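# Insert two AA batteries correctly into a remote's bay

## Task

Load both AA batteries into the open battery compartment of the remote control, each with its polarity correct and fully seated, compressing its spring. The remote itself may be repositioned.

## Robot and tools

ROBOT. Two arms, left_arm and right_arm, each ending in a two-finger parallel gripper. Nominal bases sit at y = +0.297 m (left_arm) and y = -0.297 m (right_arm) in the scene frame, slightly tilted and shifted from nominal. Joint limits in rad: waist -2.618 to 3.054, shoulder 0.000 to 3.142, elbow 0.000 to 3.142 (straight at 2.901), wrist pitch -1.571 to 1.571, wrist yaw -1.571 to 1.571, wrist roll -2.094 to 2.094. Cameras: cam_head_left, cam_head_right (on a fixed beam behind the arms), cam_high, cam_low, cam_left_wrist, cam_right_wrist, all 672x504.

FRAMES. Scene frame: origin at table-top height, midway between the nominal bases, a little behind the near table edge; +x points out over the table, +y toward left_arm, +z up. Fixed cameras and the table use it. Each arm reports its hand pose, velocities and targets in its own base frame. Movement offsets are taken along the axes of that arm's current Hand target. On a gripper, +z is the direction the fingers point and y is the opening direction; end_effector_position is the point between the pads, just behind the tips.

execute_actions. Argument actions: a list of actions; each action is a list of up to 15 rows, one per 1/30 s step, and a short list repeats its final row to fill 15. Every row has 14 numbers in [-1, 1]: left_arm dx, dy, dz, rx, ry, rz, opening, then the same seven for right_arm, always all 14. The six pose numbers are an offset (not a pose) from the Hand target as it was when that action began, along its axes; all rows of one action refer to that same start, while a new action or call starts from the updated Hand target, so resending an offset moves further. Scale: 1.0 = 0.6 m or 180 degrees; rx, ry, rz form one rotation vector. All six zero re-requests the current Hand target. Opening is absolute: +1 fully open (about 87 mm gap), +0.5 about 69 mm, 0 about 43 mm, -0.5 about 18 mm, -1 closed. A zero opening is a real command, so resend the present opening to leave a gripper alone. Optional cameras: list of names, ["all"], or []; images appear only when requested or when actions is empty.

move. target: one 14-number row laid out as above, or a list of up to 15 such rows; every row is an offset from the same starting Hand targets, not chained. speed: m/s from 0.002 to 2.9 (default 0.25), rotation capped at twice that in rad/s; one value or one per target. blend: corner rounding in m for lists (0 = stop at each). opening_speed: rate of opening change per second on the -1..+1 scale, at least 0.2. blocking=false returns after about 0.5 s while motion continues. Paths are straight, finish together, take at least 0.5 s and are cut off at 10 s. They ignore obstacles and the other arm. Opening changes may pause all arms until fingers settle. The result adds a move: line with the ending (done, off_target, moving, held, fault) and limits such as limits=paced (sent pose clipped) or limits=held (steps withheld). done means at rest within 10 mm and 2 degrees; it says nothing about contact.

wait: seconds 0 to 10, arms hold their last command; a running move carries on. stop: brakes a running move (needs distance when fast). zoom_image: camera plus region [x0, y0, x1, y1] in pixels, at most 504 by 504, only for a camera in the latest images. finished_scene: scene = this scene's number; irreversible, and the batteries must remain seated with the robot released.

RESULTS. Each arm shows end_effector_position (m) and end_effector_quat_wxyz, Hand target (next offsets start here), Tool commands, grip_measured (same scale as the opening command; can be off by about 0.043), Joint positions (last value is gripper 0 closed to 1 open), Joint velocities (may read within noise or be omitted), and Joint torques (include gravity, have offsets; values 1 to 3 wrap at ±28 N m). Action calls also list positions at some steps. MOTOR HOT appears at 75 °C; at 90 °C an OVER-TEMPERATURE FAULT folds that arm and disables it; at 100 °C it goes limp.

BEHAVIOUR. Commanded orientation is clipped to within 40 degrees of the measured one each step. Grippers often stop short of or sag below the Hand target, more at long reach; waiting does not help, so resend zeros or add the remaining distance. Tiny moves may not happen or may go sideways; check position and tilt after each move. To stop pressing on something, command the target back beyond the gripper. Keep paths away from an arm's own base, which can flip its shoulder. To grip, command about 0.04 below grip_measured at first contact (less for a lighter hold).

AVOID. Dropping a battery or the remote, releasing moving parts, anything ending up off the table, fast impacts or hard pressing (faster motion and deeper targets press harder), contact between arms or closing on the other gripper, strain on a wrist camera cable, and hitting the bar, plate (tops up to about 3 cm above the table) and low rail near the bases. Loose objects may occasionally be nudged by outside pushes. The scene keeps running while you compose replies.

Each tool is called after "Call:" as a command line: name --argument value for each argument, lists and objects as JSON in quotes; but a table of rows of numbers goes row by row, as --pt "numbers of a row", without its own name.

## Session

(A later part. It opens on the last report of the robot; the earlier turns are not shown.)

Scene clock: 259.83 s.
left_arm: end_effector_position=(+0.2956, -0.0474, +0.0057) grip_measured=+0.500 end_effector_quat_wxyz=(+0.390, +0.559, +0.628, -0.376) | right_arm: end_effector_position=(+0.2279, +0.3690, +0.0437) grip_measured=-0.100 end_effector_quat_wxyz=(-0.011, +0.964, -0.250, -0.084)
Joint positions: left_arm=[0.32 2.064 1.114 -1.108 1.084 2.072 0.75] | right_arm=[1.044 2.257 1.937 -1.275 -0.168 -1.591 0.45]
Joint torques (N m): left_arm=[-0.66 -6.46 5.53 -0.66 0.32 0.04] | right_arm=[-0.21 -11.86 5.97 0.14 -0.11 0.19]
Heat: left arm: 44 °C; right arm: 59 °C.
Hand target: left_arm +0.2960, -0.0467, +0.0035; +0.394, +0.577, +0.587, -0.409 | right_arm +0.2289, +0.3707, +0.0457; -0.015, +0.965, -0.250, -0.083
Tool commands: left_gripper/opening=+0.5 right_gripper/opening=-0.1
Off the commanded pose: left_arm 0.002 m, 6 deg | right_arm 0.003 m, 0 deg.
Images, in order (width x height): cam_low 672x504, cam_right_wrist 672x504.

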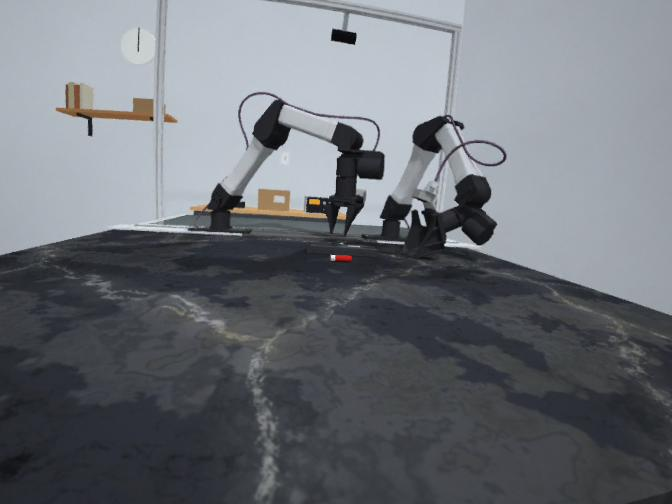

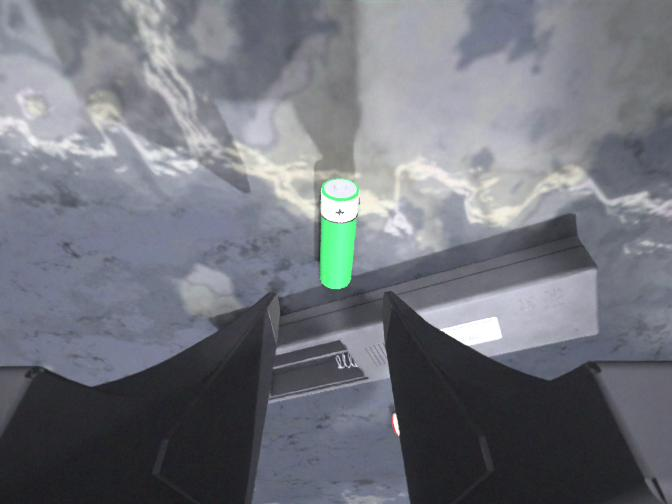

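Call:
move --target '[0,0,0,0,0,0,0.5,0.0074,-0.005,0.0613,0,0,0,-0.1]' --speed 0.08 --cameras '["cam_right_wrist"]'

Scene clock: 269.77 s.
left_arm: end_effector_position=(+0.2954, -0.0474, +0.0057) grip_measured=+0.500 end_effector_quat_wxyz=(+0.390, +0.559, +0.628, -0.376) | right_arm: end_effector_position=(+0.2287, +0.3704, +0.0147) grip_measured=-0.100 end_effector_quat_wxyz=(-0.013, +0.964, -0.250, -0.084)
Joint positions: left_arm=[0.32 2.064 1.114 -1.109 1.084 2.072 0.75] | right_arm=[1.044 2.277 1.854 -1.168 -0.168 -1.591 0.45]
Joint torques (N m): left_arm=[-0.72 -6.43 5.59 -0.65 0.3 0.05] | right_arm=[0.24 -10.66 5.24 0.42 -0.12 0.23]
Heat: left arm: 43 °C; right arm: 61 °C.
Hand target: left_arm +0.2960, -0.0467, +0.0035; +0.394, +0.577, +0.587, -0.409 | right_arm +0.2285, +0.3737, +0.0087; -0.015, +0.965, -0.250, -0.083
Off the commanded pose: left_arm 0.002 m, 6 deg | right_arm 0.007 m, 0 deg.
joint sent to its limit (left arm) — joint 6 (wrist roll), upper limit. The joint targets are off in orientation, not in position.
move: off_target (left_arm)
Images, in order (width x height): cam_right_wrist 672x504.

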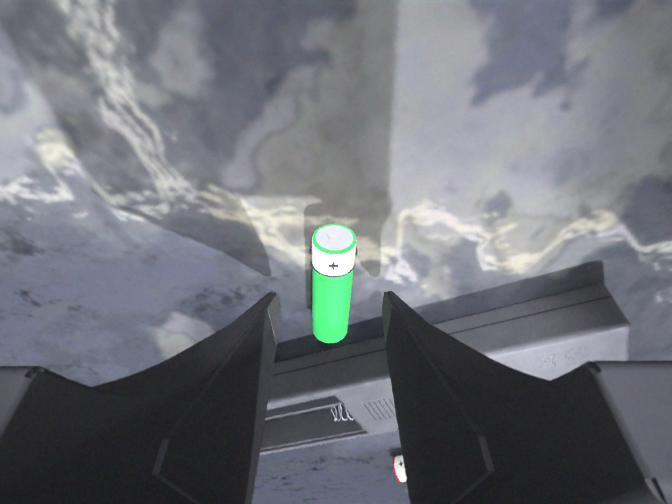

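Call:
move --target '[0,0,0,0,0,0,0.5,-0.0095,0,0.0015,0,0,0,-0.1]' --speed 0.06

Call:
move --target '[0,0,0,0,0,0,0.5,0,0,0,0,0,0,-0.69]' --speed 0.06 --opening_speed 0.5 --cameras '["cam_right_wrist"]'

Scene clock: 278.90 s.
left_arm: end_effector_position=(+0.2954, -0.0474, +0.0057) grip_measured=+0.500 end_effector_quat_wxyz=(+0.390, +0.559, +0.628, -0.376) | right_arm: end_effector_position=(+0.2246, +0.3734, +0.0147) grip_measured=-0.100 end_effector_quat_wxyz=(-0.014, +0.965, -0.247, -0.083)
Joint positions: left_arm=[0.32 2.064 1.114 -1.109 1.084 2.072 0.75] | right_arm=[1.056 2.277 1.854 -1.165 -0.168 -1.586 0.45]
Joint torques (N m): left_arm=[-0.69 -6.42 5.57 -0.65 0.3 0.06] | right_arm=[0.34 -10.78 5.14 0.36 -0.12 0.34]
Heat: left arm: 42 °C; right arm: 59 °C.
Hand target: left_arm +0.2960, -0.0467, +0.0035; +0.394, +0.577, +0.587, -0.409 | right_arm +0.2234, +0.3765, +0.0088; -0.015, +0.965, -0.250, -0.083
Off the commanded pose: left_arm 0.002 m, 6 deg | right_arm 0.007 m, 0 deg.
joint sent to its limit (left arm) — joint 6 (wrist roll), upper limit. The joint targets are off in orientation, not in position.
move: off_target (left_arm)

Scene clock: 280.30 s.
left_arm: end_effector_position=(+0.2954, -0.0474, +0.0057) grip_measured=+0.500 end_effector_quat_wxyz=(+0.390, +0.559, +0.628, -0.376) | right_arm: end_effector_position=(+0.2247, +0.3735, +0.0147) grip_measured=-0.687 end_effector_quat_wxyz=(-0.014, +0.965, -0.248, -0.083)
Joint positions: left_arm=[0.32 2.064 1.114 -1.109 1.084 2.072 0.75] | right_arm=[1.056 2.277 1.854 -1.164 -0.168 -1.584 0.156]
Joint torques (N m): left_arm=[-0.69 -6.42 5.56 -0.66 0.3 0.05] | right_arm=[0.39 -10.74 5.18 0.37 -0.13 0.31]
Heat: left arm: 42 °C; right arm: 59 °C.
Hand target: left_arm +0.2960, -0.0467, +0.0035; +0.394, +0.577, +0.587, -0.409 | right_arm +0.2234, +0.3766, +0.0088; -0.015, +0.965, -0.250, -0.083
Off the commanded pose: left_arm 0.002 m, 6 deg | right_arm 0.007 m, 0 deg.
joint sent to its limit (left arm) — joint 6 (wrist roll), upper limit. The joint targets are off in orientation, not in position.
move: off_target (left_arm)
Images, in order (width x height): cam_right_wrist 672x504.

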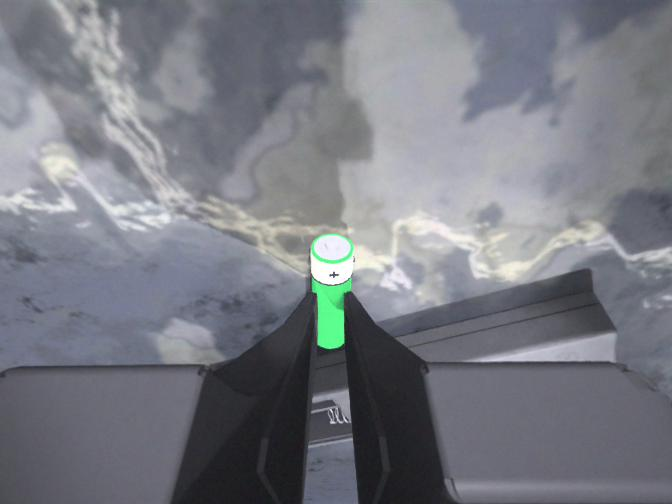

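Call:
move --target '[0,0,0,0,0,0,0.5,0,0,0,0,0,0,-0.3]' --speed 0.06

Call:
move --target '[0,0,0,0,0,0,0.5,0.0017,0,0.0098,0,0,0,-0.3]' --speed 0.06

Call:
move --target '[0,0,0,0,0,0,0.5,0,0,0,0,0,0,-0.69]' --speed 0.06 --opening_speed 0.5

Scene clock: 286.07 s.
left_arm: end_effector_position=(+0.2954, -0.0474, +0.0057) grip_measured=+0.500 end_effector_quat_wxyz=(+0.390, +0.559, +0.628, -0.376) | right_arm: end_effector_position=(+0.2247, +0.3734, +0.0141) grip_measured=-0.300 end_effector_quat_wxyz=(-0.014, +0.965, -0.248, -0.083)
Joint positions: left_arm=[0.32 2.064 1.114 -1.109 1.084 2.072 0.75] | right_arm=[1.056 2.278 1.853 -1.164 -0.168 -1.584 0.35]
Joint torques (N m): left_arm=[-0.68 -6.41 5.57 -0.66 0.31 0.04] | right_arm=[0.34 -10.84 5.2 0.36 -0.13 0.3]
Heat: left arm: 42 °C; right arm: 58 °C.
Hand target: left_arm +0.2960, -0.0467, +0.0035; +0.394, +0.577, +0.587, -0.409 | right_arm +0.2234, +0.3766, +0.0089; -0.015, +0.965, -0.250, -0.083
Off the commanded pose: left_arm 0.002 m, 6 deg | right_arm 0.006 m, 0 deg.
joint sent to its limit (left arm) — joint 6 (wrist roll), upper limit. The joint targets are off in orientation, not in position.
move: off_target (left_arm)

Scene clock: 286.93 s.
left_arm: end_effector_position=(+0.2954, -0.0474, +0.0057) grip_measured=+0.500 end_effector_quat_wxyz=(+0.390, +0.559, +0.628, -0.376) | right_arm: end_effector_position=(+0.2251, +0.3741, +0.0107) grip_measured=-0.300 end_effector_quat_wxyz=(-0.016, +0.965, -0.248, -0.082)
Joint positions: left_arm=[0.32 2.064 1.114 -1.109 1.084 2.072 0.75] | right_arm=[1.056 2.278 1.84 -1.145 -0.168 -1.584 0.35]
Joint torques (N m): left_arm=[-0.69 -6.43 5.57 -0.65 0.3 0.05] | right_arm=[0.35 -10.39 5 0.39 -0.14 0.29]
Heat: left arm: 42 °C; right arm: 58 °C.
Hand target: left_arm +0.2960, -0.0467, +0.0035; +0.394, +0.577, +0.587, -0.409 | right_arm +0.2234, +0.3766, +0.0029; -0.015, +0.965, -0.250, -0.083
Off the commanded pose: left_arm 0.002 m, 6 deg | right_arm 0.008 m, 0 deg.
joint sent to its limit (left arm) — joint 6 (wrist roll), upper limit. The joint targets are off in orientation, not in position.
move: off_target (left_arm)

Scene clock: 287.93 s.
left_arm: end_effector_position=(+0.2954, -0.0474, +0.0057) grip_measured=+0.500 end_effector_quat_wxyz=(+0.390, +0.559, +0.628, -0.376) | right_arm: end_effector_position=(+0.2251, +0.3742, +0.0107) grip_measured=-0.601 end_effector_quat_wxyz=(-0.016, +0.965, -0.248, -0.082)
Joint positions: left_arm=[0.32 2.064 1.114 -1.109 1.084 2.072 0.75] | right_arm=[1.056 2.278 1.84 -1.144 -0.168 -1.584 0.2]
Joint torques (N m): left_arm=[-0.7 -6.43 5.56 -0.66 0.3 0.05] | right_arm=[0.35 -10.4 5.01 0.38 -0.13 0.29]
Heat: left arm: 42 °C; right arm: 58 °C.
Hand target: left_arm +0.2960, -0.0467, +0.0035; +0.394, +0.577, +0.587, -0.409 | right_arm +0.2234, +0.3766, +0.0029; -0.015, +0.965, -0.250, -0.083
Off the commanded pose: left_arm 0.002 m, 6 deg | right_arm 0.008 m, 0 deg.
joint sent to its limit (left arm) — joint 6 (wrist roll), upper limit. The joint targets are off in orientation, not in position.
move: off_target (left_arm)

Call:
move --target '[0,0,0,0,0,0,0.5,-0.0304,0,-0.172,0,0,0,-0.69]' --speed 0.12

Scene clock: 295.90 s.
left_arm: end_effector_position=(+0.2954, -0.0474, +0.0057) grip_measured=+0.500 end_effector_quat_wxyz=(+0.390, +0.559, +0.628, -0.376) | right_arm: end_effector_position=(+0.2243, +0.3727, +0.1057) grip_measured=-0.601 end_effector_quat_wxyz=(-0.012, +0.965, -0.248, -0.084)
Joint positions: left_arm=[0.32 2.064 1.114 -1.109 1.084 2.072 0.75] | right_arm=[1.056 2.278 2.218 -1.532 -0.168 -1.583 0.2]
Joint torques (N m): left_arm=[-0.69 -6.42 5.57 -0.64 0.31 0.06] | right_arm=[0.51 -10.36 7.94 0.05 -0.13 0.32]
Heat: left arm: 41 °C; right arm: 58 °C.
Hand target: left_arm +0.2960, -0.0467, +0.0035; +0.394, +0.577, +0.587, -0.409 | right_arm +0.2235, +0.3779, +0.1077; -0.015, +0.965, -0.250, -0.083
Off the commanded pose: left_arm 0.002 m, 6 deg | right_arm 0.006 m, 0 deg.
joint sent to its limit (left arm) — joint 6 (wrist roll), upper limit. The joint targets are off in orientation, not in position.
move: off_target (left_arm)

Call:
move --target '[0,0,0,0,0,0,0.5,0.1547,0.0863,-0.0477,0.0579,0,0.3283,-0.69]' --speed 0.2 --cameras '["cam_right_wrist","cam_left_wrist"]'

Scene clock: 306.57 s.
left_arm: end_effector_position=(+0.2954, -0.0474, +0.0057) grip_measured=+0.500 end_effector_quat_wxyz=(+0.390, +0.559, +0.628, -0.376) | right_arm: end_effector_position=(+0.2771, +0.2845, +0.1008) grip_measured=-0.601 end_effector_quat_wxyz=(-0.018, +0.717, -0.695, -0.060)
Joint positions: left_arm=[0.32 2.064 1.114 -1.109 1.084 2.072 0.75] | right_arm=[0.819 2.154 1.992 -1.37 -0.12 -0.78 0.2]
Joint torques (N m): left_arm=[-0.7 -6.43 5.6 -0.65 0.3 0.06] | right_arm=[-0.84 -16.58 5.22 0.6 0 0.34]
Heat: left arm: 41 °C; right arm: 59 °C.
Hand target: left_arm +0.2960, -0.0467, +0.0035; +0.394, +0.577, +0.587, -0.409 | right_arm +0.2827, +0.2861, +0.1209; -0.056, +0.711, -0.699, -0.058
Off the commanded pose: left_arm 0.002 m, 6 deg | right_arm 0.021 m, 4 deg.
joint sent to its limit (left arm) — joint 6 (wrist roll), upper limit. The joint targets are off in orientation, not in position.
move: off_target (left_arm, right_arm)
Images, in order (width x height): cam_left_wrist 672x504, cam_right_wrist 672x504.

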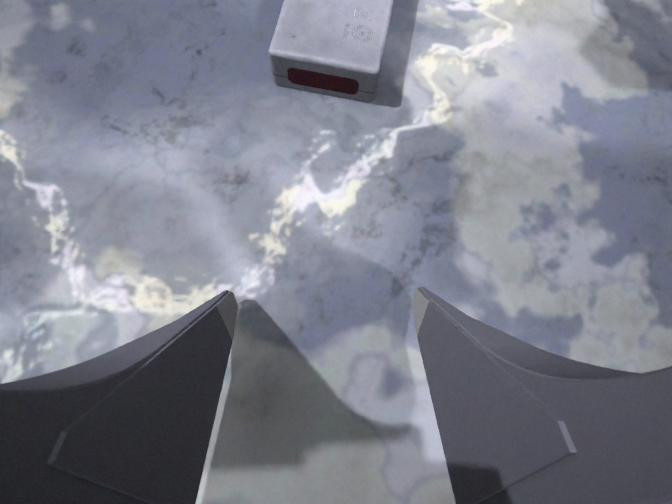

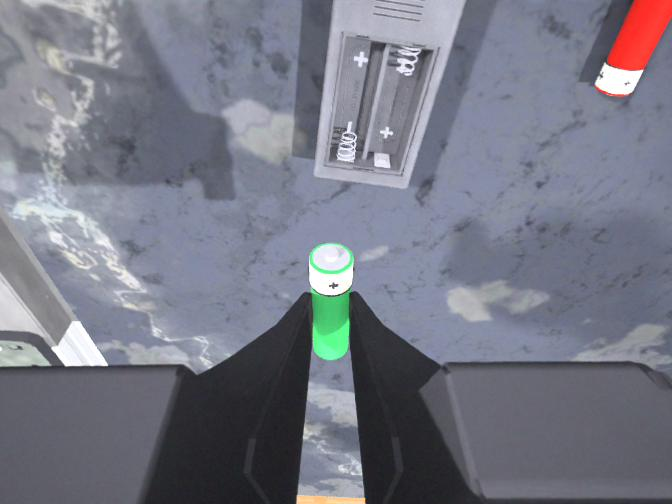

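Call:
move --target '[-0.0763,0.0092,0.1578,0.0258,0,0.0104,0.5,0,0,0,0,0,0,-0.69]' --speed 0.12 --cameras '["cam_left_wrist","cam_right_wrist"]'

Scene clock: 369.97 s.
left_arm: end_effector_position=(+0.2976, -0.1485, +0.0068) grip_measured=+0.500 end_effector_quat_wxyz=(+0.361, +0.601, +0.569, -0.430) | right_arm: end_effector_position=(+0.2771, +0.2846, +0.1008) grip_measured=-0.601 end_effector_quat_wxyz=(-0.018, +0.716, -0.695, -0.060)
Joint positions: left_arm=[-0.006 2.064 1.114 -0.885 1.179 1.796 0.75] | right_arm=[0.819 2.154 1.992 -1.37 -0.12 -0.78 0.2]
Joint torques (N m): left_arm=[-0.31 -9.35 3.99 0.13 0.74 -0.06] | right_arm=[-0.73 -16.57 5.2 0.6 0.02 0.32]
Heat: left arm: 40 °C; right arm: 77 °C. Fold the right arm in close to its base, or ease its load, before you think long.
Hand target: left_arm +0.3018, -0.1515, +0.0125; +0.377, +0.602, +0.561, -0.426 | right_arm +0.2826, +0.2862, +0.1209; -0.056, +0.711, -0.699, -0.058
Off the commanded pose: left_arm 0.008 m, 2 deg | right_arm 0.021 m, 4 deg.
MOTOR HOT: joint 2 (shoulder) of the right arm reports 77 °C; the controller's stop level is 90 °C. To cool a motor, set the load down, stop pushing, or move to a pose that needs little force.
move: off_target (right_arm)
Images, in order (width x height): cam_left_wrist 672x504, cam_right_wrist 672x504.

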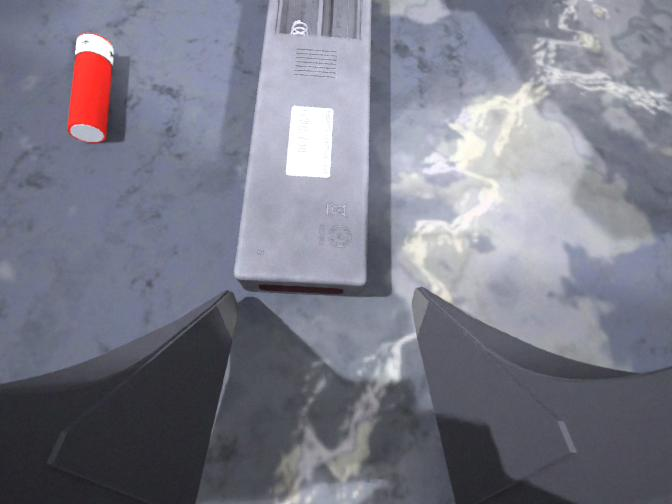

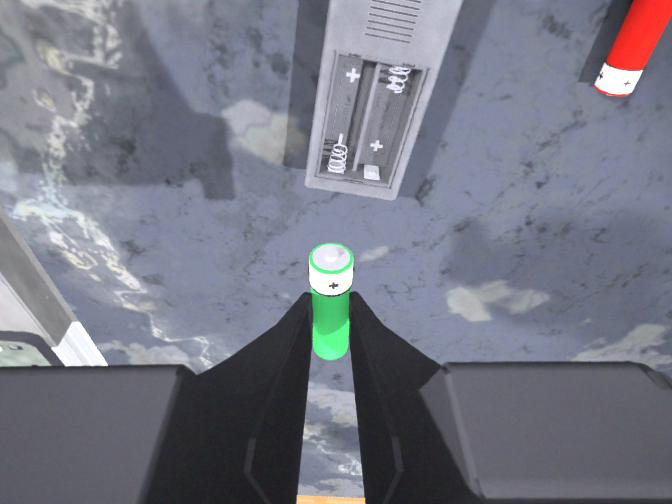

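Call:
move --target '[-0.0085,0.010,0.0192,0,0,0,0.5,-0.0342,0.006,0.0748,0.0111,-0.1553,0.0258,-0.69]' --speed 0.12 --cameras '["cam_left_wrist","cam_right_wrist"]'

Scene clock: 405.27 s.
left_arm: end_effector_position=(+0.3052, -0.1618, +0.0066) grip_measured=+0.500 end_effector_quat_wxyz=(+0.365, +0.596, +0.569, -0.433) | right_arm: end_effector_position=(+0.2724, +0.3077, +0.0593) grip_measured=-0.601 end_effector_quat_wxyz=(-0.197, +0.653, -0.701, -0.209)
Joint positions: left_arm=[-0.044 2.064 1.114 -0.786 1.198 1.687 0.75] | right_arm=[0.73 1.864 1.344 -0.634 -0.42 -0.68 0.2]
Joint torques (N m): left_arm=[-0.64 -10.41 3.43 0.32 0.64 -0.08] | right_arm=[-1.21 -13.7 5.63 1.41 -0.44 0.32]
Heat: left arm: 44 °C; right arm: 81 °C. Fold the right arm in close to its base, or ease its load, before you think long.
Hand target: left_arm +0.3068, -0.1645, +0.0131; +0.377, +0.602, +0.561, -0.426 | right_arm +0.2786, +0.3135, +0.0799; -0.233, +0.646, -0.693, -0.218
Off the commanded pose: left_arm 0.007 m, 2 deg | right_arm 0.022 m, 4 deg.
MOTOR HOT: still on. Joint 2 (shoulder) of the right arm reports 81 °C.
move: off_target (right_arm)
Images, in order (width x height): cam_left_wrist 672x504, cam_right_wrist 672x504.

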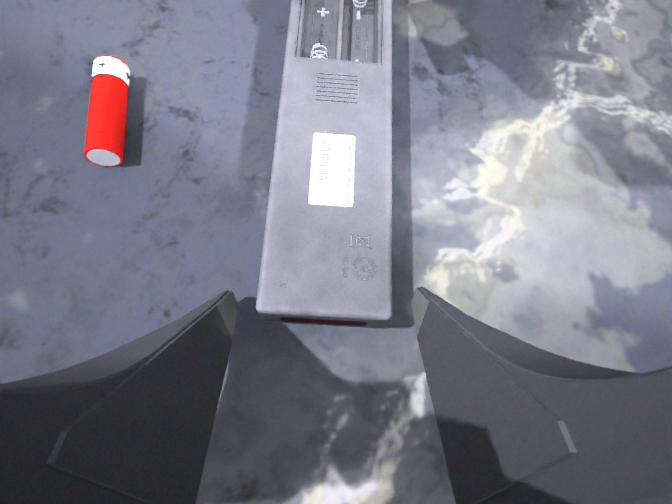

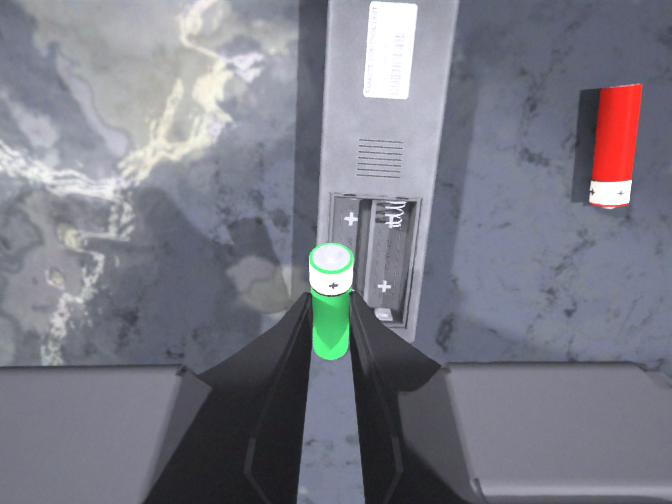

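Call:
move --target '[0,0,0,0,0,0,0.03,0.1337,0.0997,-0.1763,0,0,0,-0.69]' --speed 0.2 --opening_speed 0.5

Scene clock: 422.70 s.
left_arm: end_effector_position=(+0.3047, -0.1620, +0.0061) grip_measured=+0.100 end_effector_quat_wxyz=(+0.366, +0.596, +0.569, -0.433) | right_arm: end_effector_position=(+0.2103, +0.1894, +0.1109) grip_measured=-0.601 end_effector_quat_wxyz=(-0.222, +0.644, -0.701, -0.212)
Joint positions: left_arm=[-0.044 2.064 1.109 -0.78 1.2 1.686 0.55] | right_arm=[0.529 1.344 1.007 -0.851 -0.505 -0.858 0.2]
Joint torques (N m): left_arm=[-0.64 -10.4 3.7 0.28 0.62 -0.08] | right_arm=[-1.09 -6.16 5.85 0.98 -0.51 0.07]
Heat: left arm: 46 °C; right arm: 82 °C. Fold the right arm in close to its base, or ease its load, before you think long.
Hand target: left_arm +0.3067, -0.1645, +0.0130; +0.377, +0.602, +0.561, -0.426 | right_arm +0.2100, +0.1901, +0.1157; -0.233, +0.646, -0.693, -0.218
Off the commanded pose: left_arm 0.008 m, 2 deg | right_arm 0.005 m, 2 deg.
MOTOR HOT: still on. Joint 2 (shoulder) of the right arm reports 82 °C.
move: done

Call:
move --target '[-0.0545,-0.0672,0.148,0,0,0,0.03,0,0,0,0,0,0,-0.69]' --speed 0.1 --cameras '["cam_left_wrist","cam_right_wrist"]'

Scene clock: 432.37 s.
left_arm: end_effector_position=(+0.2545, -0.2540, +0.0081) grip_measured=+0.100 end_effector_quat_wxyz=(+0.364, +0.596, +0.566, -0.438) | right_arm: end_effector_position=(+0.2101, +0.1894, +0.1109) grip_measured=-0.601 end_effector_quat_wxyz=(-0.221, +0.645, -0.700, -0.212)
Joint positions: left_arm=[-0.367 1.86 0.729 0.142 1.138 0.879 0.55] | right_arm=[0.529 1.344 1.007 -0.852 -0.505 -0.859 0.2]
Joint torques (N m): left_arm=[-0.58 -8.69 4.11 1.41 0.28 -0.07] | right_arm=[-1.1 -6.15 5.85 0.96 -0.52 0.04]
Heat: left arm: 47 °C; right arm: 75 °C. Fold the right arm in close to its base, or ease its load, before you think long.
Hand target: left_arm +0.2583, -0.2553, +0.0132; +0.377, +0.602, +0.561, -0.426 | right_arm +0.2099, +0.1901, +0.1157; -0.233, +0.646, -0.693, -0.218
Off the commanded pose: left_arm 0.007 m, 2 deg | right_arm 0.005 m, 2 deg.
MOTOR HOT: still on. Joint 2 (shoulder) of the right arm reports 75 °C.
move: done
Images, in order (width x height): cam_left_wrist 672x504, cam_right_wrist 672x504.

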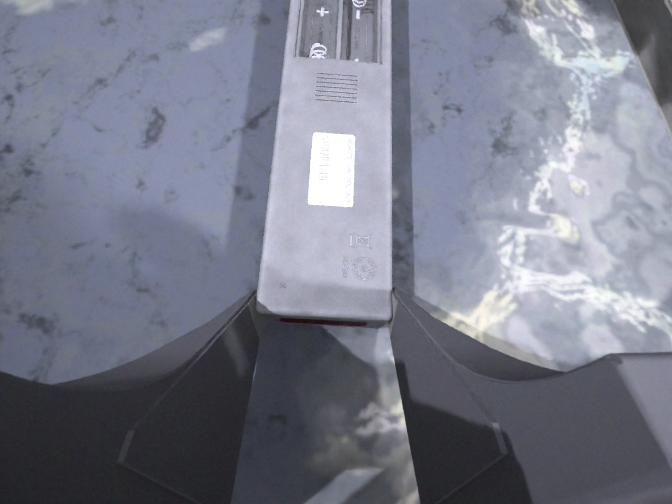

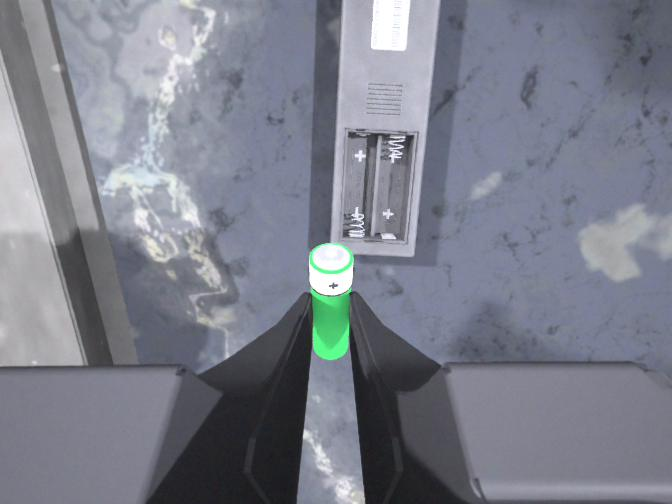

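Call:
zoom_image --camera "cam_right_wrist" --region '[300, 110, 460, 270]'

Scaled by 3.150.

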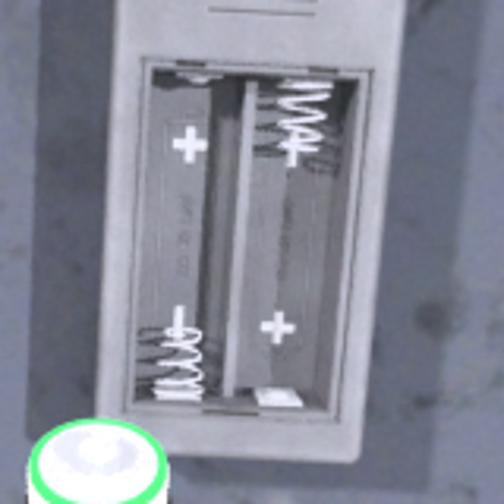

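Call:
move --target '[0,0,0,0,0,0,0.03,0.0155,-0.0257,0.1058,0.0051,0,0.0066,-0.69]' --speed 0.12 --cameras '["cam_right_wrist","cam_low"]'

Call:
zoom_image --camera "cam_right_wrist" --region '[280, 180, 440, 360]'

Call:
zoom_image --camera "cam_low" --region '[320, 160, 460, 280]'

Scene clock: 471.93 s.
left_arm: end_effector_position=(+0.2547, -0.2540, +0.0081) grip_measured=+0.100 end_effector_quat_wxyz=(+0.365, +0.596, +0.566, -0.438) | right_arm: end_effector_position=(+0.2246, +0.2147, +0.0614) grip_measured=-0.601 end_effector_quat_wxyz=(+0.229, -0.638, +0.703, +0.215)
Joint positions: left_arm=[-0.367 1.86 0.729 0.143 1.137 0.877 0.55] | right_arm=[0.58 1.468 0.898 -0.573 -0.49 -0.785 0.2]
Joint torques (N m): left_arm=[-0.57 -8.7 4.08 1.42 0.28 -0.09] | right_arm=[0.73 -4.4 5.71 1.37 -0.23 0.32]
Heat: left arm: 45 °C; right arm: 61 °C.
Hand target: left_arm +0.2583, -0.2553, +0.0132; +0.377, +0.602, +0.561, -0.426 | right_arm +0.2275, +0.2200, +0.0595; +0.236, -0.637, +0.702, +0.215
Off the commanded pose: left_arm 0.006 m, 2 deg | right_arm 0.006 m, 1 deg.
MOTOR HOT: cleared for the motors of the right arm.
move: done
Images, in order (width x height): cam_low 672x504, cam_right_wrist 672x504.

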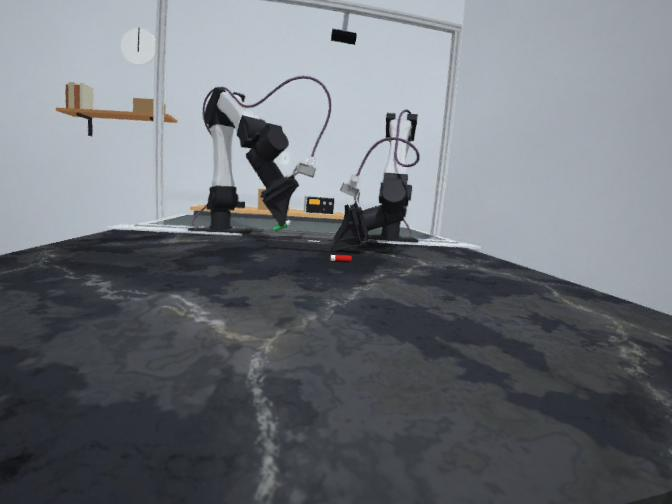

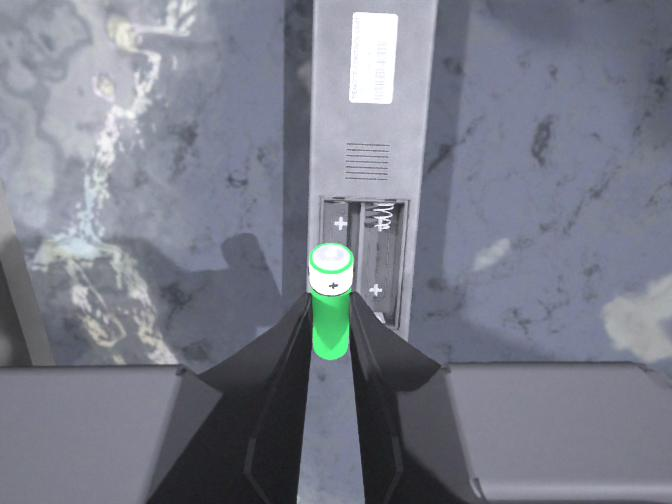

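Scaled by 2.800.

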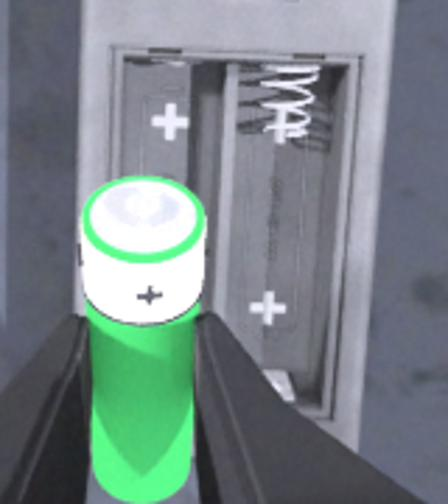

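Scaled by 3.600.

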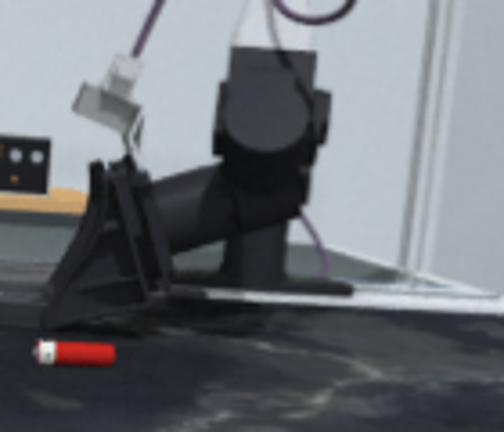

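Call:
move --target '[0,0,0,0,0,0,0.03,0.0275,-0.0057,0.0388,0.0034,0,0.0044,-0.69]' --speed 0.08 --cameras '["cam_right_wrist"]'

Call:
zoom_image --camera "cam_right_wrist" --region '[280, 180, 440, 360]'

Scene clock: 494.33 s.
left_arm: end_effector_position=(+0.2560, -0.2541, +0.0079) grip_measured=+0.100 end_effector_quat_wxyz=(+0.366, +0.597, +0.566, -0.435) | right_arm: end_effector_position=(+0.2277, +0.2163, +0.0357) grip_measured=-0.601 end_effector_quat_wxyz=(+0.232, -0.631, +0.709, +0.214)
Joint positions: left_arm=[-0.367 1.86 0.729 0.149 1.132 0.877 0.55] | right_arm=[0.58 1.517 0.83 -0.447 -0.485 -0.766 0.199]
Joint torques (N m): left_arm=[-0.53 -8.7 4.05 1.39 0.32 -0.08] | right_arm=[0.51 -4 5.08 1.5 -0.2 0.24]
Heat: left arm: 45 °C; right arm: 56 °C.
Hand target: left_arm +0.2583, -0.2553, +0.0132; +0.377, +0.602, +0.561, -0.426 | right_arm +0.2309, +0.2206, +0.0309; +0.238, -0.631, +0.707, +0.213
Off the commanded pose: left_arm 0.006 m, 2 deg | right_arm 0.007 m, 1 deg.
move: done
Images, in order (width x height): cam_right_wrist 672x504.

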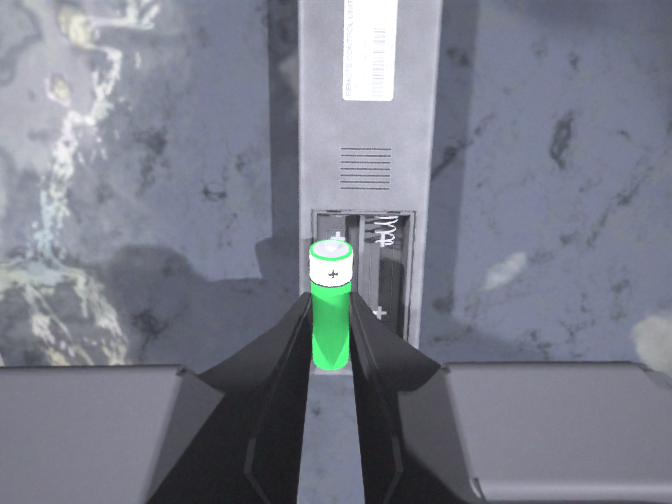

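Scaled by 2.800.

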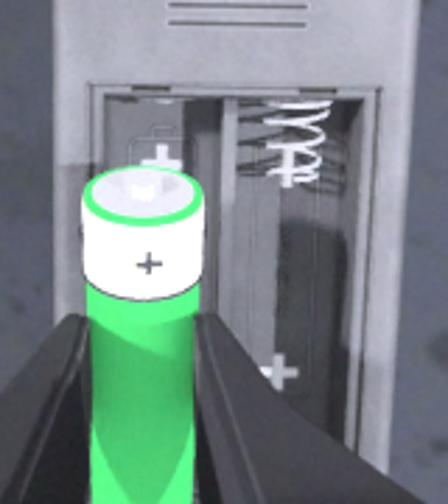

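Call:
move --target '[0,0,0,0,0,0,0.03,-0.0197,-0.0043,-0.0146,0,0,0,-0.69]' --speed 0.08 --cameras '["cam_right_wrist"]'

Call:
zoom_image --camera "cam_right_wrist" --region '[280, 180, 440, 380]'

Scene clock: 508.63 s.
left_arm: end_effector_position=(+0.2560, -0.2541, +0.0079) grip_measured=+0.100 end_effector_quat_wxyz=(+0.366, +0.597, +0.566, -0.435) | right_arm: end_effector_position=(+0.2268, +0.2161, +0.0371) grip_measured=-0.602 end_effector_quat_wxyz=(+0.228, -0.631, +0.710, +0.214)
Joint positions: left_arm=[-0.367 1.86 0.729 0.149 1.132 0.877 0.55] | right_arm=[0.582 1.517 0.839 -0.462 -0.483 -0.762 0.199]
Joint torques (N m): left_arm=[-0.51 -8.7 4.07 1.38 0.33 -0.08] | right_arm=[0.84 -4.88 8.49 1.03 -0.21 0.31]
Heat: left arm: 45 °C; right arm: 55 °C.
Hand target: left_arm +0.2583, -0.2553, +0.0132; +0.377, +0.602, +0.561, -0.426 | right_arm +0.2340, +0.2244, +0.0451; +0.238, -0.631, +0.707, +0.213
Off the commanded pose: left_arm 0.006 m, 2 deg | right_arm 0.014 m, 1 deg.
move: off_target (right_arm)
Images, in order (width x height): cam_right_wrist 672x504.

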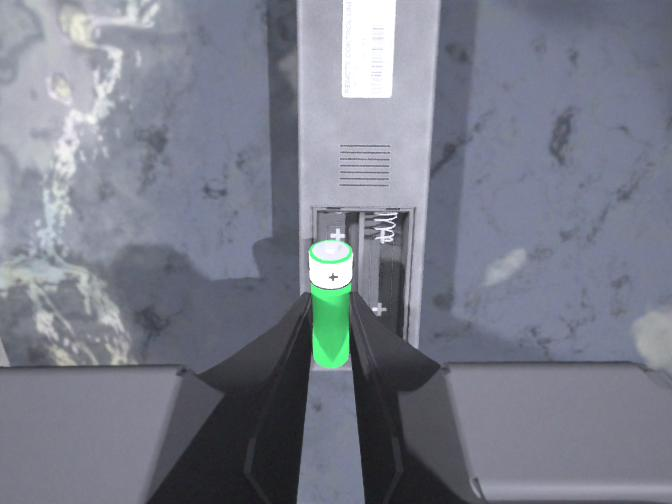

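Scaled by 2.520.

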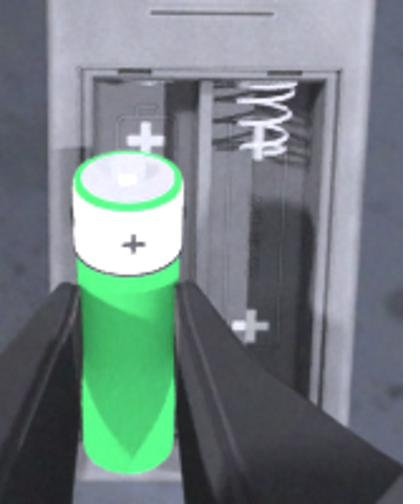

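Call:
move --target '[0,0,0,0,0,0,0.03,-0.0147,-0.0033,-0.014,0,0,0,-0.69]' --speed 0.08 --cameras '["cam_right_wrist"]'

Call:
zoom_image --camera "cam_right_wrist" --region '[280, 180, 440, 380]'

Scene clock: 514.07 s.
left_arm: end_effector_position=(+0.2560, -0.2541, +0.0079) grip_measured=+0.100 end_effector_quat_wxyz=(+0.366, +0.597, +0.566, -0.435) | right_arm: end_effector_position=(+0.2278, +0.2163, +0.0456) grip_measured=-0.602 end_effector_quat_wxyz=(+0.221, -0.630, +0.713, +0.214)
Joint positions: left_arm=[-0.367 1.86 0.729 0.149 1.132 0.877 0.55] | right_arm=[0.582 1.517 0.881 -0.519 -0.481 -0.762 0.199]
Joint torques (N m): left_arm=[-0.54 -8.68 4.03 1.38 0.32 -0.09] | right_arm=[0.84 -5.74 8.64 1.03 -0.21 0.31]
Heat: left arm: 45 °C; right arm: 54 °C.
Hand target: left_arm +0.2583, -0.2553, +0.0132; +0.377, +0.602, +0.561, -0.426 | right_arm +0.2362, +0.2260, +0.0571; +0.238, -0.631, +0.707, +0.213
Off the commanded pose: left_arm 0.006 m, 2 deg | right_arm 0.017 m, 2 deg.
move: off_target (right_arm)
Images, in order (width x height): cam_right_wrist 672x504.

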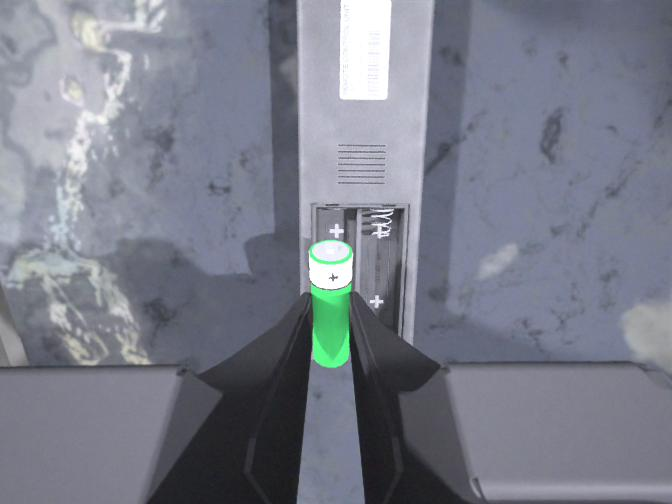

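Scaled by 2.520.

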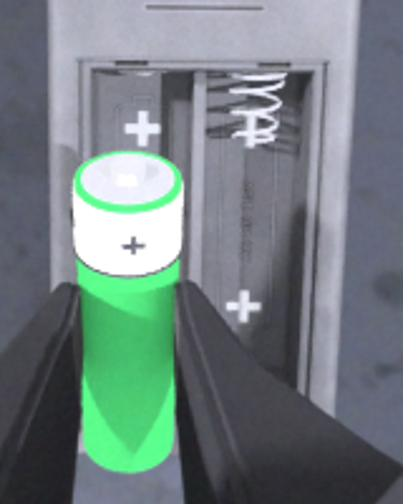

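Call:
move --target '[0,0,0,0,0,0,0.03,0.0042,-0.0028,0.0223,0,0,0,-0.69]' --speed 0.08

Scene clock: 533.67 s.
left_arm: end_effector_position=(+0.2560, -0.2541, +0.0079) grip_measured=+0.100 end_effector_quat_wxyz=(+0.366, +0.597, +0.566, -0.435) | right_arm: end_effector_position=(+0.2289, +0.2218, +0.0399) grip_measured=-0.602 end_effector_quat_wxyz=(+0.220, -0.631, +0.713, +0.214)
Joint positions: left_arm=[-0.367 1.86 0.729 0.149 1.132 0.877 0.55] | right_arm=[0.596 1.542 0.881 -0.49 -0.475 -0.75 0.199]
Joint torques (N m): left_arm=[-0.54 -8.69 4.07 1.38 0.33 -0.09] | right_arm=[0.72 -4.82 7.41 1.36 -0.21 0.32]
Heat: left arm: 45 °C; right arm: 54 °C.
Hand target: left_arm +0.2583, -0.2553, +0.0132; +0.377, +0.602, +0.561, -0.426 | right_arm +0.2385, +0.2319, +0.0449; +0.238, -0.631, +0.707, +0.213
Off the commanded pose: left_arm 0.006 m, 2 deg | right_arm 0.015 m, 2 deg.
move: off_target (right_arm)

Call:
move --target '[0,0,0,0,0,0,0.03,-0.0032,-0.0058,0.0108,0,0,0,-0.69]' --speed 0.08 --cameras '["cam_right_wrist"]'

Call:
zoom_image --camera "cam_right_wrist" --region '[280, 180, 440, 380]'

Scene clock: 540.13 s.
left_arm: end_effector_position=(+0.2560, -0.2541, +0.0079) grip_measured=+0.100 end_effector_quat_wxyz=(+0.366, +0.597, +0.566, -0.435) | right_arm: end_effector_position=(+0.2295, +0.2235, +0.0343) grip_measured=-0.602 end_effector_quat_wxyz=(+0.215, -0.630, +0.715, +0.214)
Joint positions: left_arm=[-0.367 1.86 0.729 0.149 1.132 0.877 0.55] | right_arm=[0.6 1.564 0.881 -0.474 -0.473 -0.743 0.199]
Joint torques (N m): left_arm=[-0.54 -8.73 4.04 1.37 0.33 -0.09] | right_arm=[0.9 -4.42 8.2 1.41 -0.21 0.33]
Heat: left arm: 45 °C; right arm: 53 °C.
Hand target: left_arm +0.2583, -0.2553, +0.0132; +0.377, +0.602, +0.561, -0.426 | right_arm +0.2427, +0.2370, +0.0410; +0.238, -0.631, +0.707, +0.213
Off the commanded pose: left_arm 0.006 m, 2 deg | right_arm 0.020 m, 3 deg.
move: off_target (right_arm)
Images, in order (width x height): cam_right_wrist 672x504.

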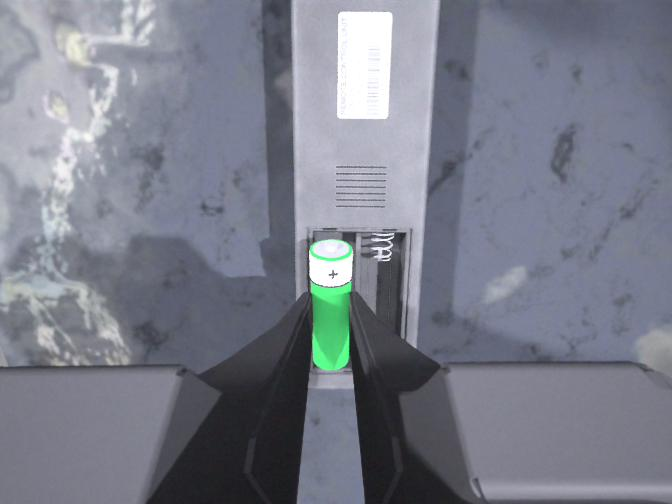

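Scaled by 2.520.

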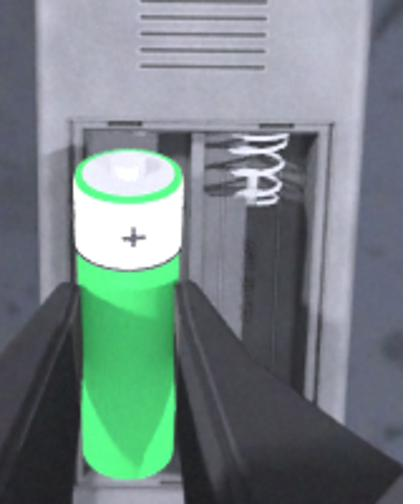

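Call:
move --target '[0,0,0,0,0,0,0.03,-0.0127,-0.005,-0.003,0,0,0,-0.69]' --speed 0.08

Scene clock: 548.90 s.
left_arm: end_effector_position=(+0.2561, -0.2541, +0.0078) grip_measured=+0.100 end_effector_quat_wxyz=(+0.366, +0.597, +0.566, -0.435) | right_arm: end_effector_position=(+0.2355, +0.2304, +0.0386) grip_measured=-0.602 end_effector_quat_wxyz=(+0.221, -0.631, +0.712, +0.214)
Joint positions: left_arm=[-0.367 1.86 0.729 0.149 1.132 0.877 0.55] | right_arm=[0.608 1.581 0.912 -0.474 -0.47 -0.738 0.199]
Joint torques (N m): left_arm=[-0.53 -8.7 4.05 1.37 0.33 -0.09] | right_arm=[0.7 -5.27 8.65 1.21 -0.25 0.3]
Heat: left arm: 46 °C; right arm: 52 °C.
Hand target: left_arm +0.2583, -0.2553, +0.0132; +0.377, +0.602, +0.561, -0.426 | right_arm +0.2462, +0.2415, +0.0470; +0.238, -0.631, +0.707, +0.213
Off the commanded pose: left_arm 0.006 m, 2 deg | right_arm 0.018 m, 2 deg.
move: off_target (right_arm)

Call:
move --target '[0,0,0,0,0,0,0.03,0.0378,0.0168,0.0079,0,0,0,-0.69]' --speed 0.06 --cameras '["cam_right_wrist"]'

Call:
zoom_image --camera "cam_right_wrist" --region '[280, 200, 440, 400]'

Scene clock: 557.40 s.
left_arm: end_effector_position=(+0.2563, -0.2541, +0.0079) grip_measured=+0.100 end_effector_quat_wxyz=(+0.367, +0.597, +0.566, -0.434) | right_arm: end_effector_position=(+0.2314, +0.2277, +0.0275) grip_measured=-0.602 end_effector_quat_wxyz=(+0.224, -0.631, +0.711, +0.214)
Joint positions: left_arm=[-0.367 1.86 0.729 0.149 1.131 0.877 0.55] | right_arm=[0.608 1.579 0.859 -0.417 -0.471 -0.738 0.199]
Joint torques (N m): left_arm=[-0.54 -8.7 4.05 1.37 0.34 -0.08] | right_arm=[-0.9 -7.71 4.44 1.35 -0.28 0.12]
Heat: left arm: 46 °C; right arm: 52 °C.
Hand target: left_arm +0.2583, -0.2553, +0.0132; +0.377, +0.602, +0.561, -0.426 | right_arm +0.2344, +0.2275, +0.0295; +0.238, -0.631, +0.707, +0.213
Off the commanded pose: left_arm 0.006 m, 2 deg | right_arm 0.004 m, 2 deg.
move: done
Images, in order (width x height): cam_right_wrist 672x504.

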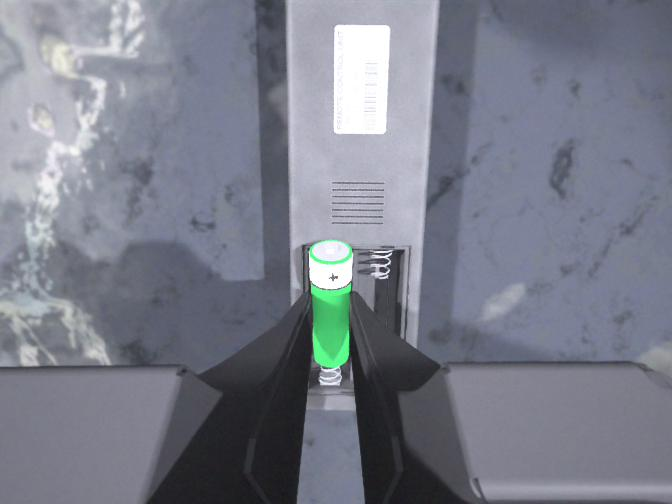

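Scaled by 2.520.

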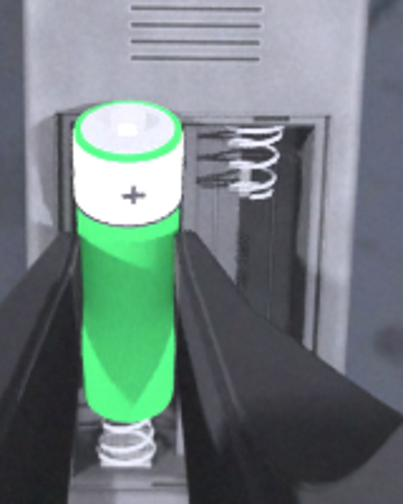

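Call:
move --target '[0,0,0,0,0,0,0.03,0.022,0,-0.0042,0,0.078,0,-0.69]' --speed 0.05 --cameras '["cam_right_wrist"]'

Call:
zoom_image --camera "cam_right_wrist" --region '[280, 200, 440, 400]'

Scene clock: 574.67 s.
left_arm: end_effector_position=(+0.2560, -0.2549, +0.0079) grip_measured=+0.100 end_effector_quat_wxyz=(+0.366, +0.598, +0.565, -0.434) | right_arm: end_effector_position=(+0.2314, +0.2237, +0.0268) grip_measured=-0.602 end_effector_quat_wxyz=(+0.170, -0.652, +0.722, +0.156)
Joint positions: left_arm=[-0.37 1.86 0.729 0.152 1.13 0.875 0.55] | right_arm=[0.675 1.639 0.971 -0.567 -0.328 -0.738 0.199]
Joint torques (N m): left_arm=[-0.24 -8.69 4.03 1.33 0.34 -0.06] | right_arm=[0.03 -4.82 7.43 0.42 0.37 0.17]
Heat: left arm: 45 °C; right arm: 53 °C.
Hand target: left_arm +0.2583, -0.2553, +0.0132; +0.377, +0.602, +0.561, -0.426 | right_arm +0.2331, +0.2156, +0.0236; +0.150, -0.652, +0.731, +0.134
Off the commanded pose: left_arm 0.006 m, 2 deg | right_arm 0.009 m, 4 deg.
move: off_target (right_arm)
Images, in order (width x height): cam_right_wrist 672x504.

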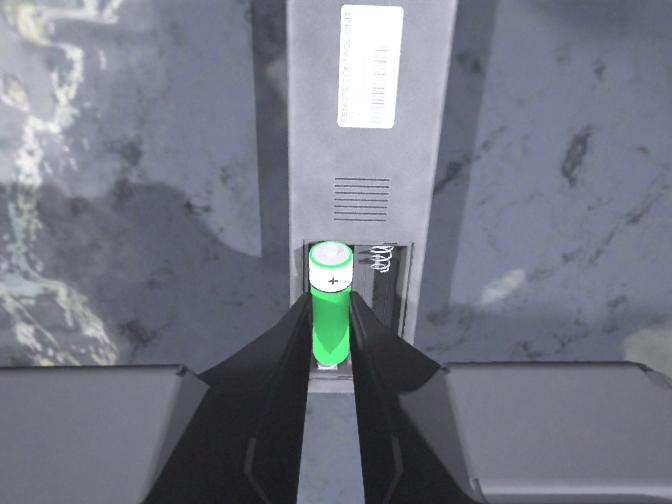

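Scaled by 2.520.

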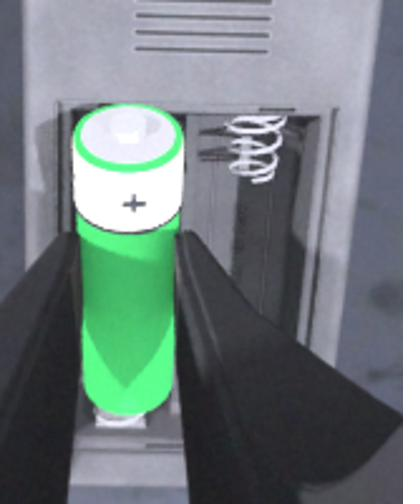

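Call:
move --target '[0,0,0,0,0,0,0.03,0.0187,0,0.001,0,0.05,0,-0.69]' --speed 0.05 --cameras '["cam_right_wrist"]'

Call:
zoom_image --camera "cam_right_wrist" --region '[280, 200, 440, 400]'

Scene clock: 585.63 s.
left_arm: end_effector_position=(+0.2564, -0.2552, +0.0079) grip_measured=+0.100 end_effector_quat_wxyz=(+0.367, +0.598, +0.566, -0.433) | right_arm: end_effector_position=(+0.2324, +0.2229, +0.0264) grip_measured=-0.602 end_effector_quat_wxyz=(+0.127, -0.664, +0.727, +0.116)
Joint positions: left_arm=[-0.371 1.86 0.729 0.156 1.127 0.872 0.55] | right_arm=[0.722 1.707 1.069 -0.677 -0.235 -0.729 0.199]
Joint torques (N m): left_arm=[-0.17 -8.69 4.03 1.33 0.37 -0.03] | right_arm=[-0.34 -4.7 6.53 0.17 0.68 0.21]
Heat: left arm: 45 °C; right arm: 52 °C.
Hand target: left_arm +0.2584, -0.2553, +0.0132; +0.377, +0.602, +0.561, -0.426 | right_arm +0.2320, +0.2057, +0.0186; +0.092, -0.661, +0.741, +0.082
Off the commanded pose: left_arm 0.006 m, 2 deg | right_arm 0.019 m, 6 deg.
move: off_target (right_arm)
Images, in order (width x height): cam_right_wrist 672x504.

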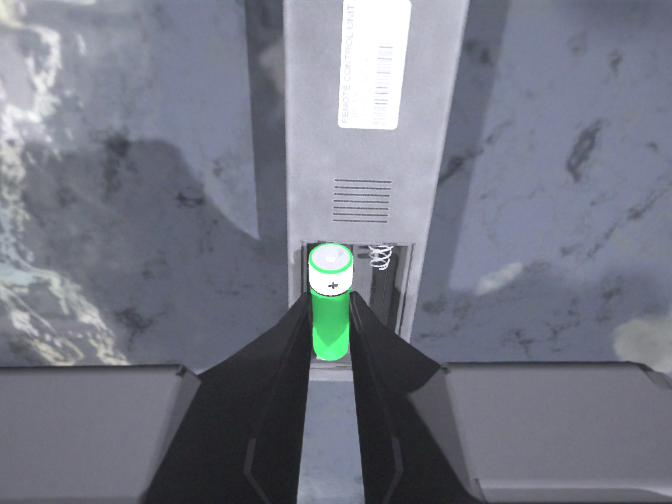

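Scaled by 2.520.

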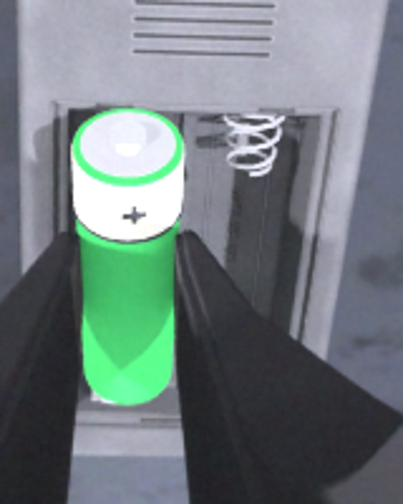

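Call:
move --target '[0,0,0,0,0,0,0.03,0.0194,0,-0.0049,0,0,0,-0.69]' --speed 0.05 --cameras '["cam_right_wrist"]'

Call:
zoom_image --camera "cam_right_wrist" --region '[280, 200, 440, 400]'

Scene clock: 595.03 s.
left_arm: end_effector_position=(+0.2564, -0.2552, +0.0079) grip_measured=+0.100 end_effector_quat_wxyz=(+0.367, +0.598, +0.566, -0.433) | right_arm: end_effector_position=(+0.2323, +0.2229, +0.0264) grip_measured=-0.602 end_effector_quat_wxyz=(+0.127, -0.664, +0.727, +0.116)
Joint positions: left_arm=[-0.371 1.86 0.729 0.156 1.127 0.872 0.55] | right_arm=[0.722 1.707 1.069 -0.678 -0.235 -0.729 0.199]
Joint torques (N m): left_arm=[-0.17 -8.72 4.05 1.32 0.37 -0.03] | right_arm=[-2.73 -7.23 4.07 0.14 0.61 -0.04]
Heat: left arm: 45 °C; right arm: 52 °C.
Hand target: left_arm +0.2584, -0.2553, +0.0132; +0.377, +0.602, +0.561, -0.426 | right_arm +0.2305, +0.1937, +0.0186; +0.092, -0.661, +0.740, +0.082
Off the commanded pose: left_arm 0.006 m, 2 deg | right_arm 0.030 m, 6 deg.
move: off_target (right_arm)
Images, in order (width x height): cam_right_wrist 672x504.

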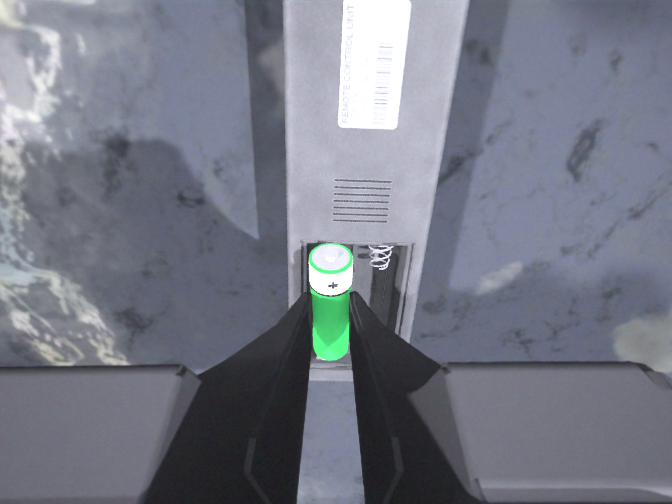

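Scaled by 2.520.

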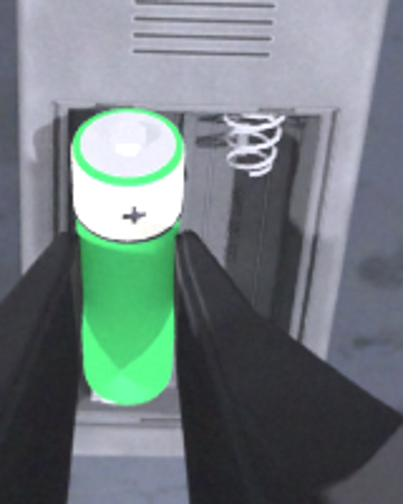

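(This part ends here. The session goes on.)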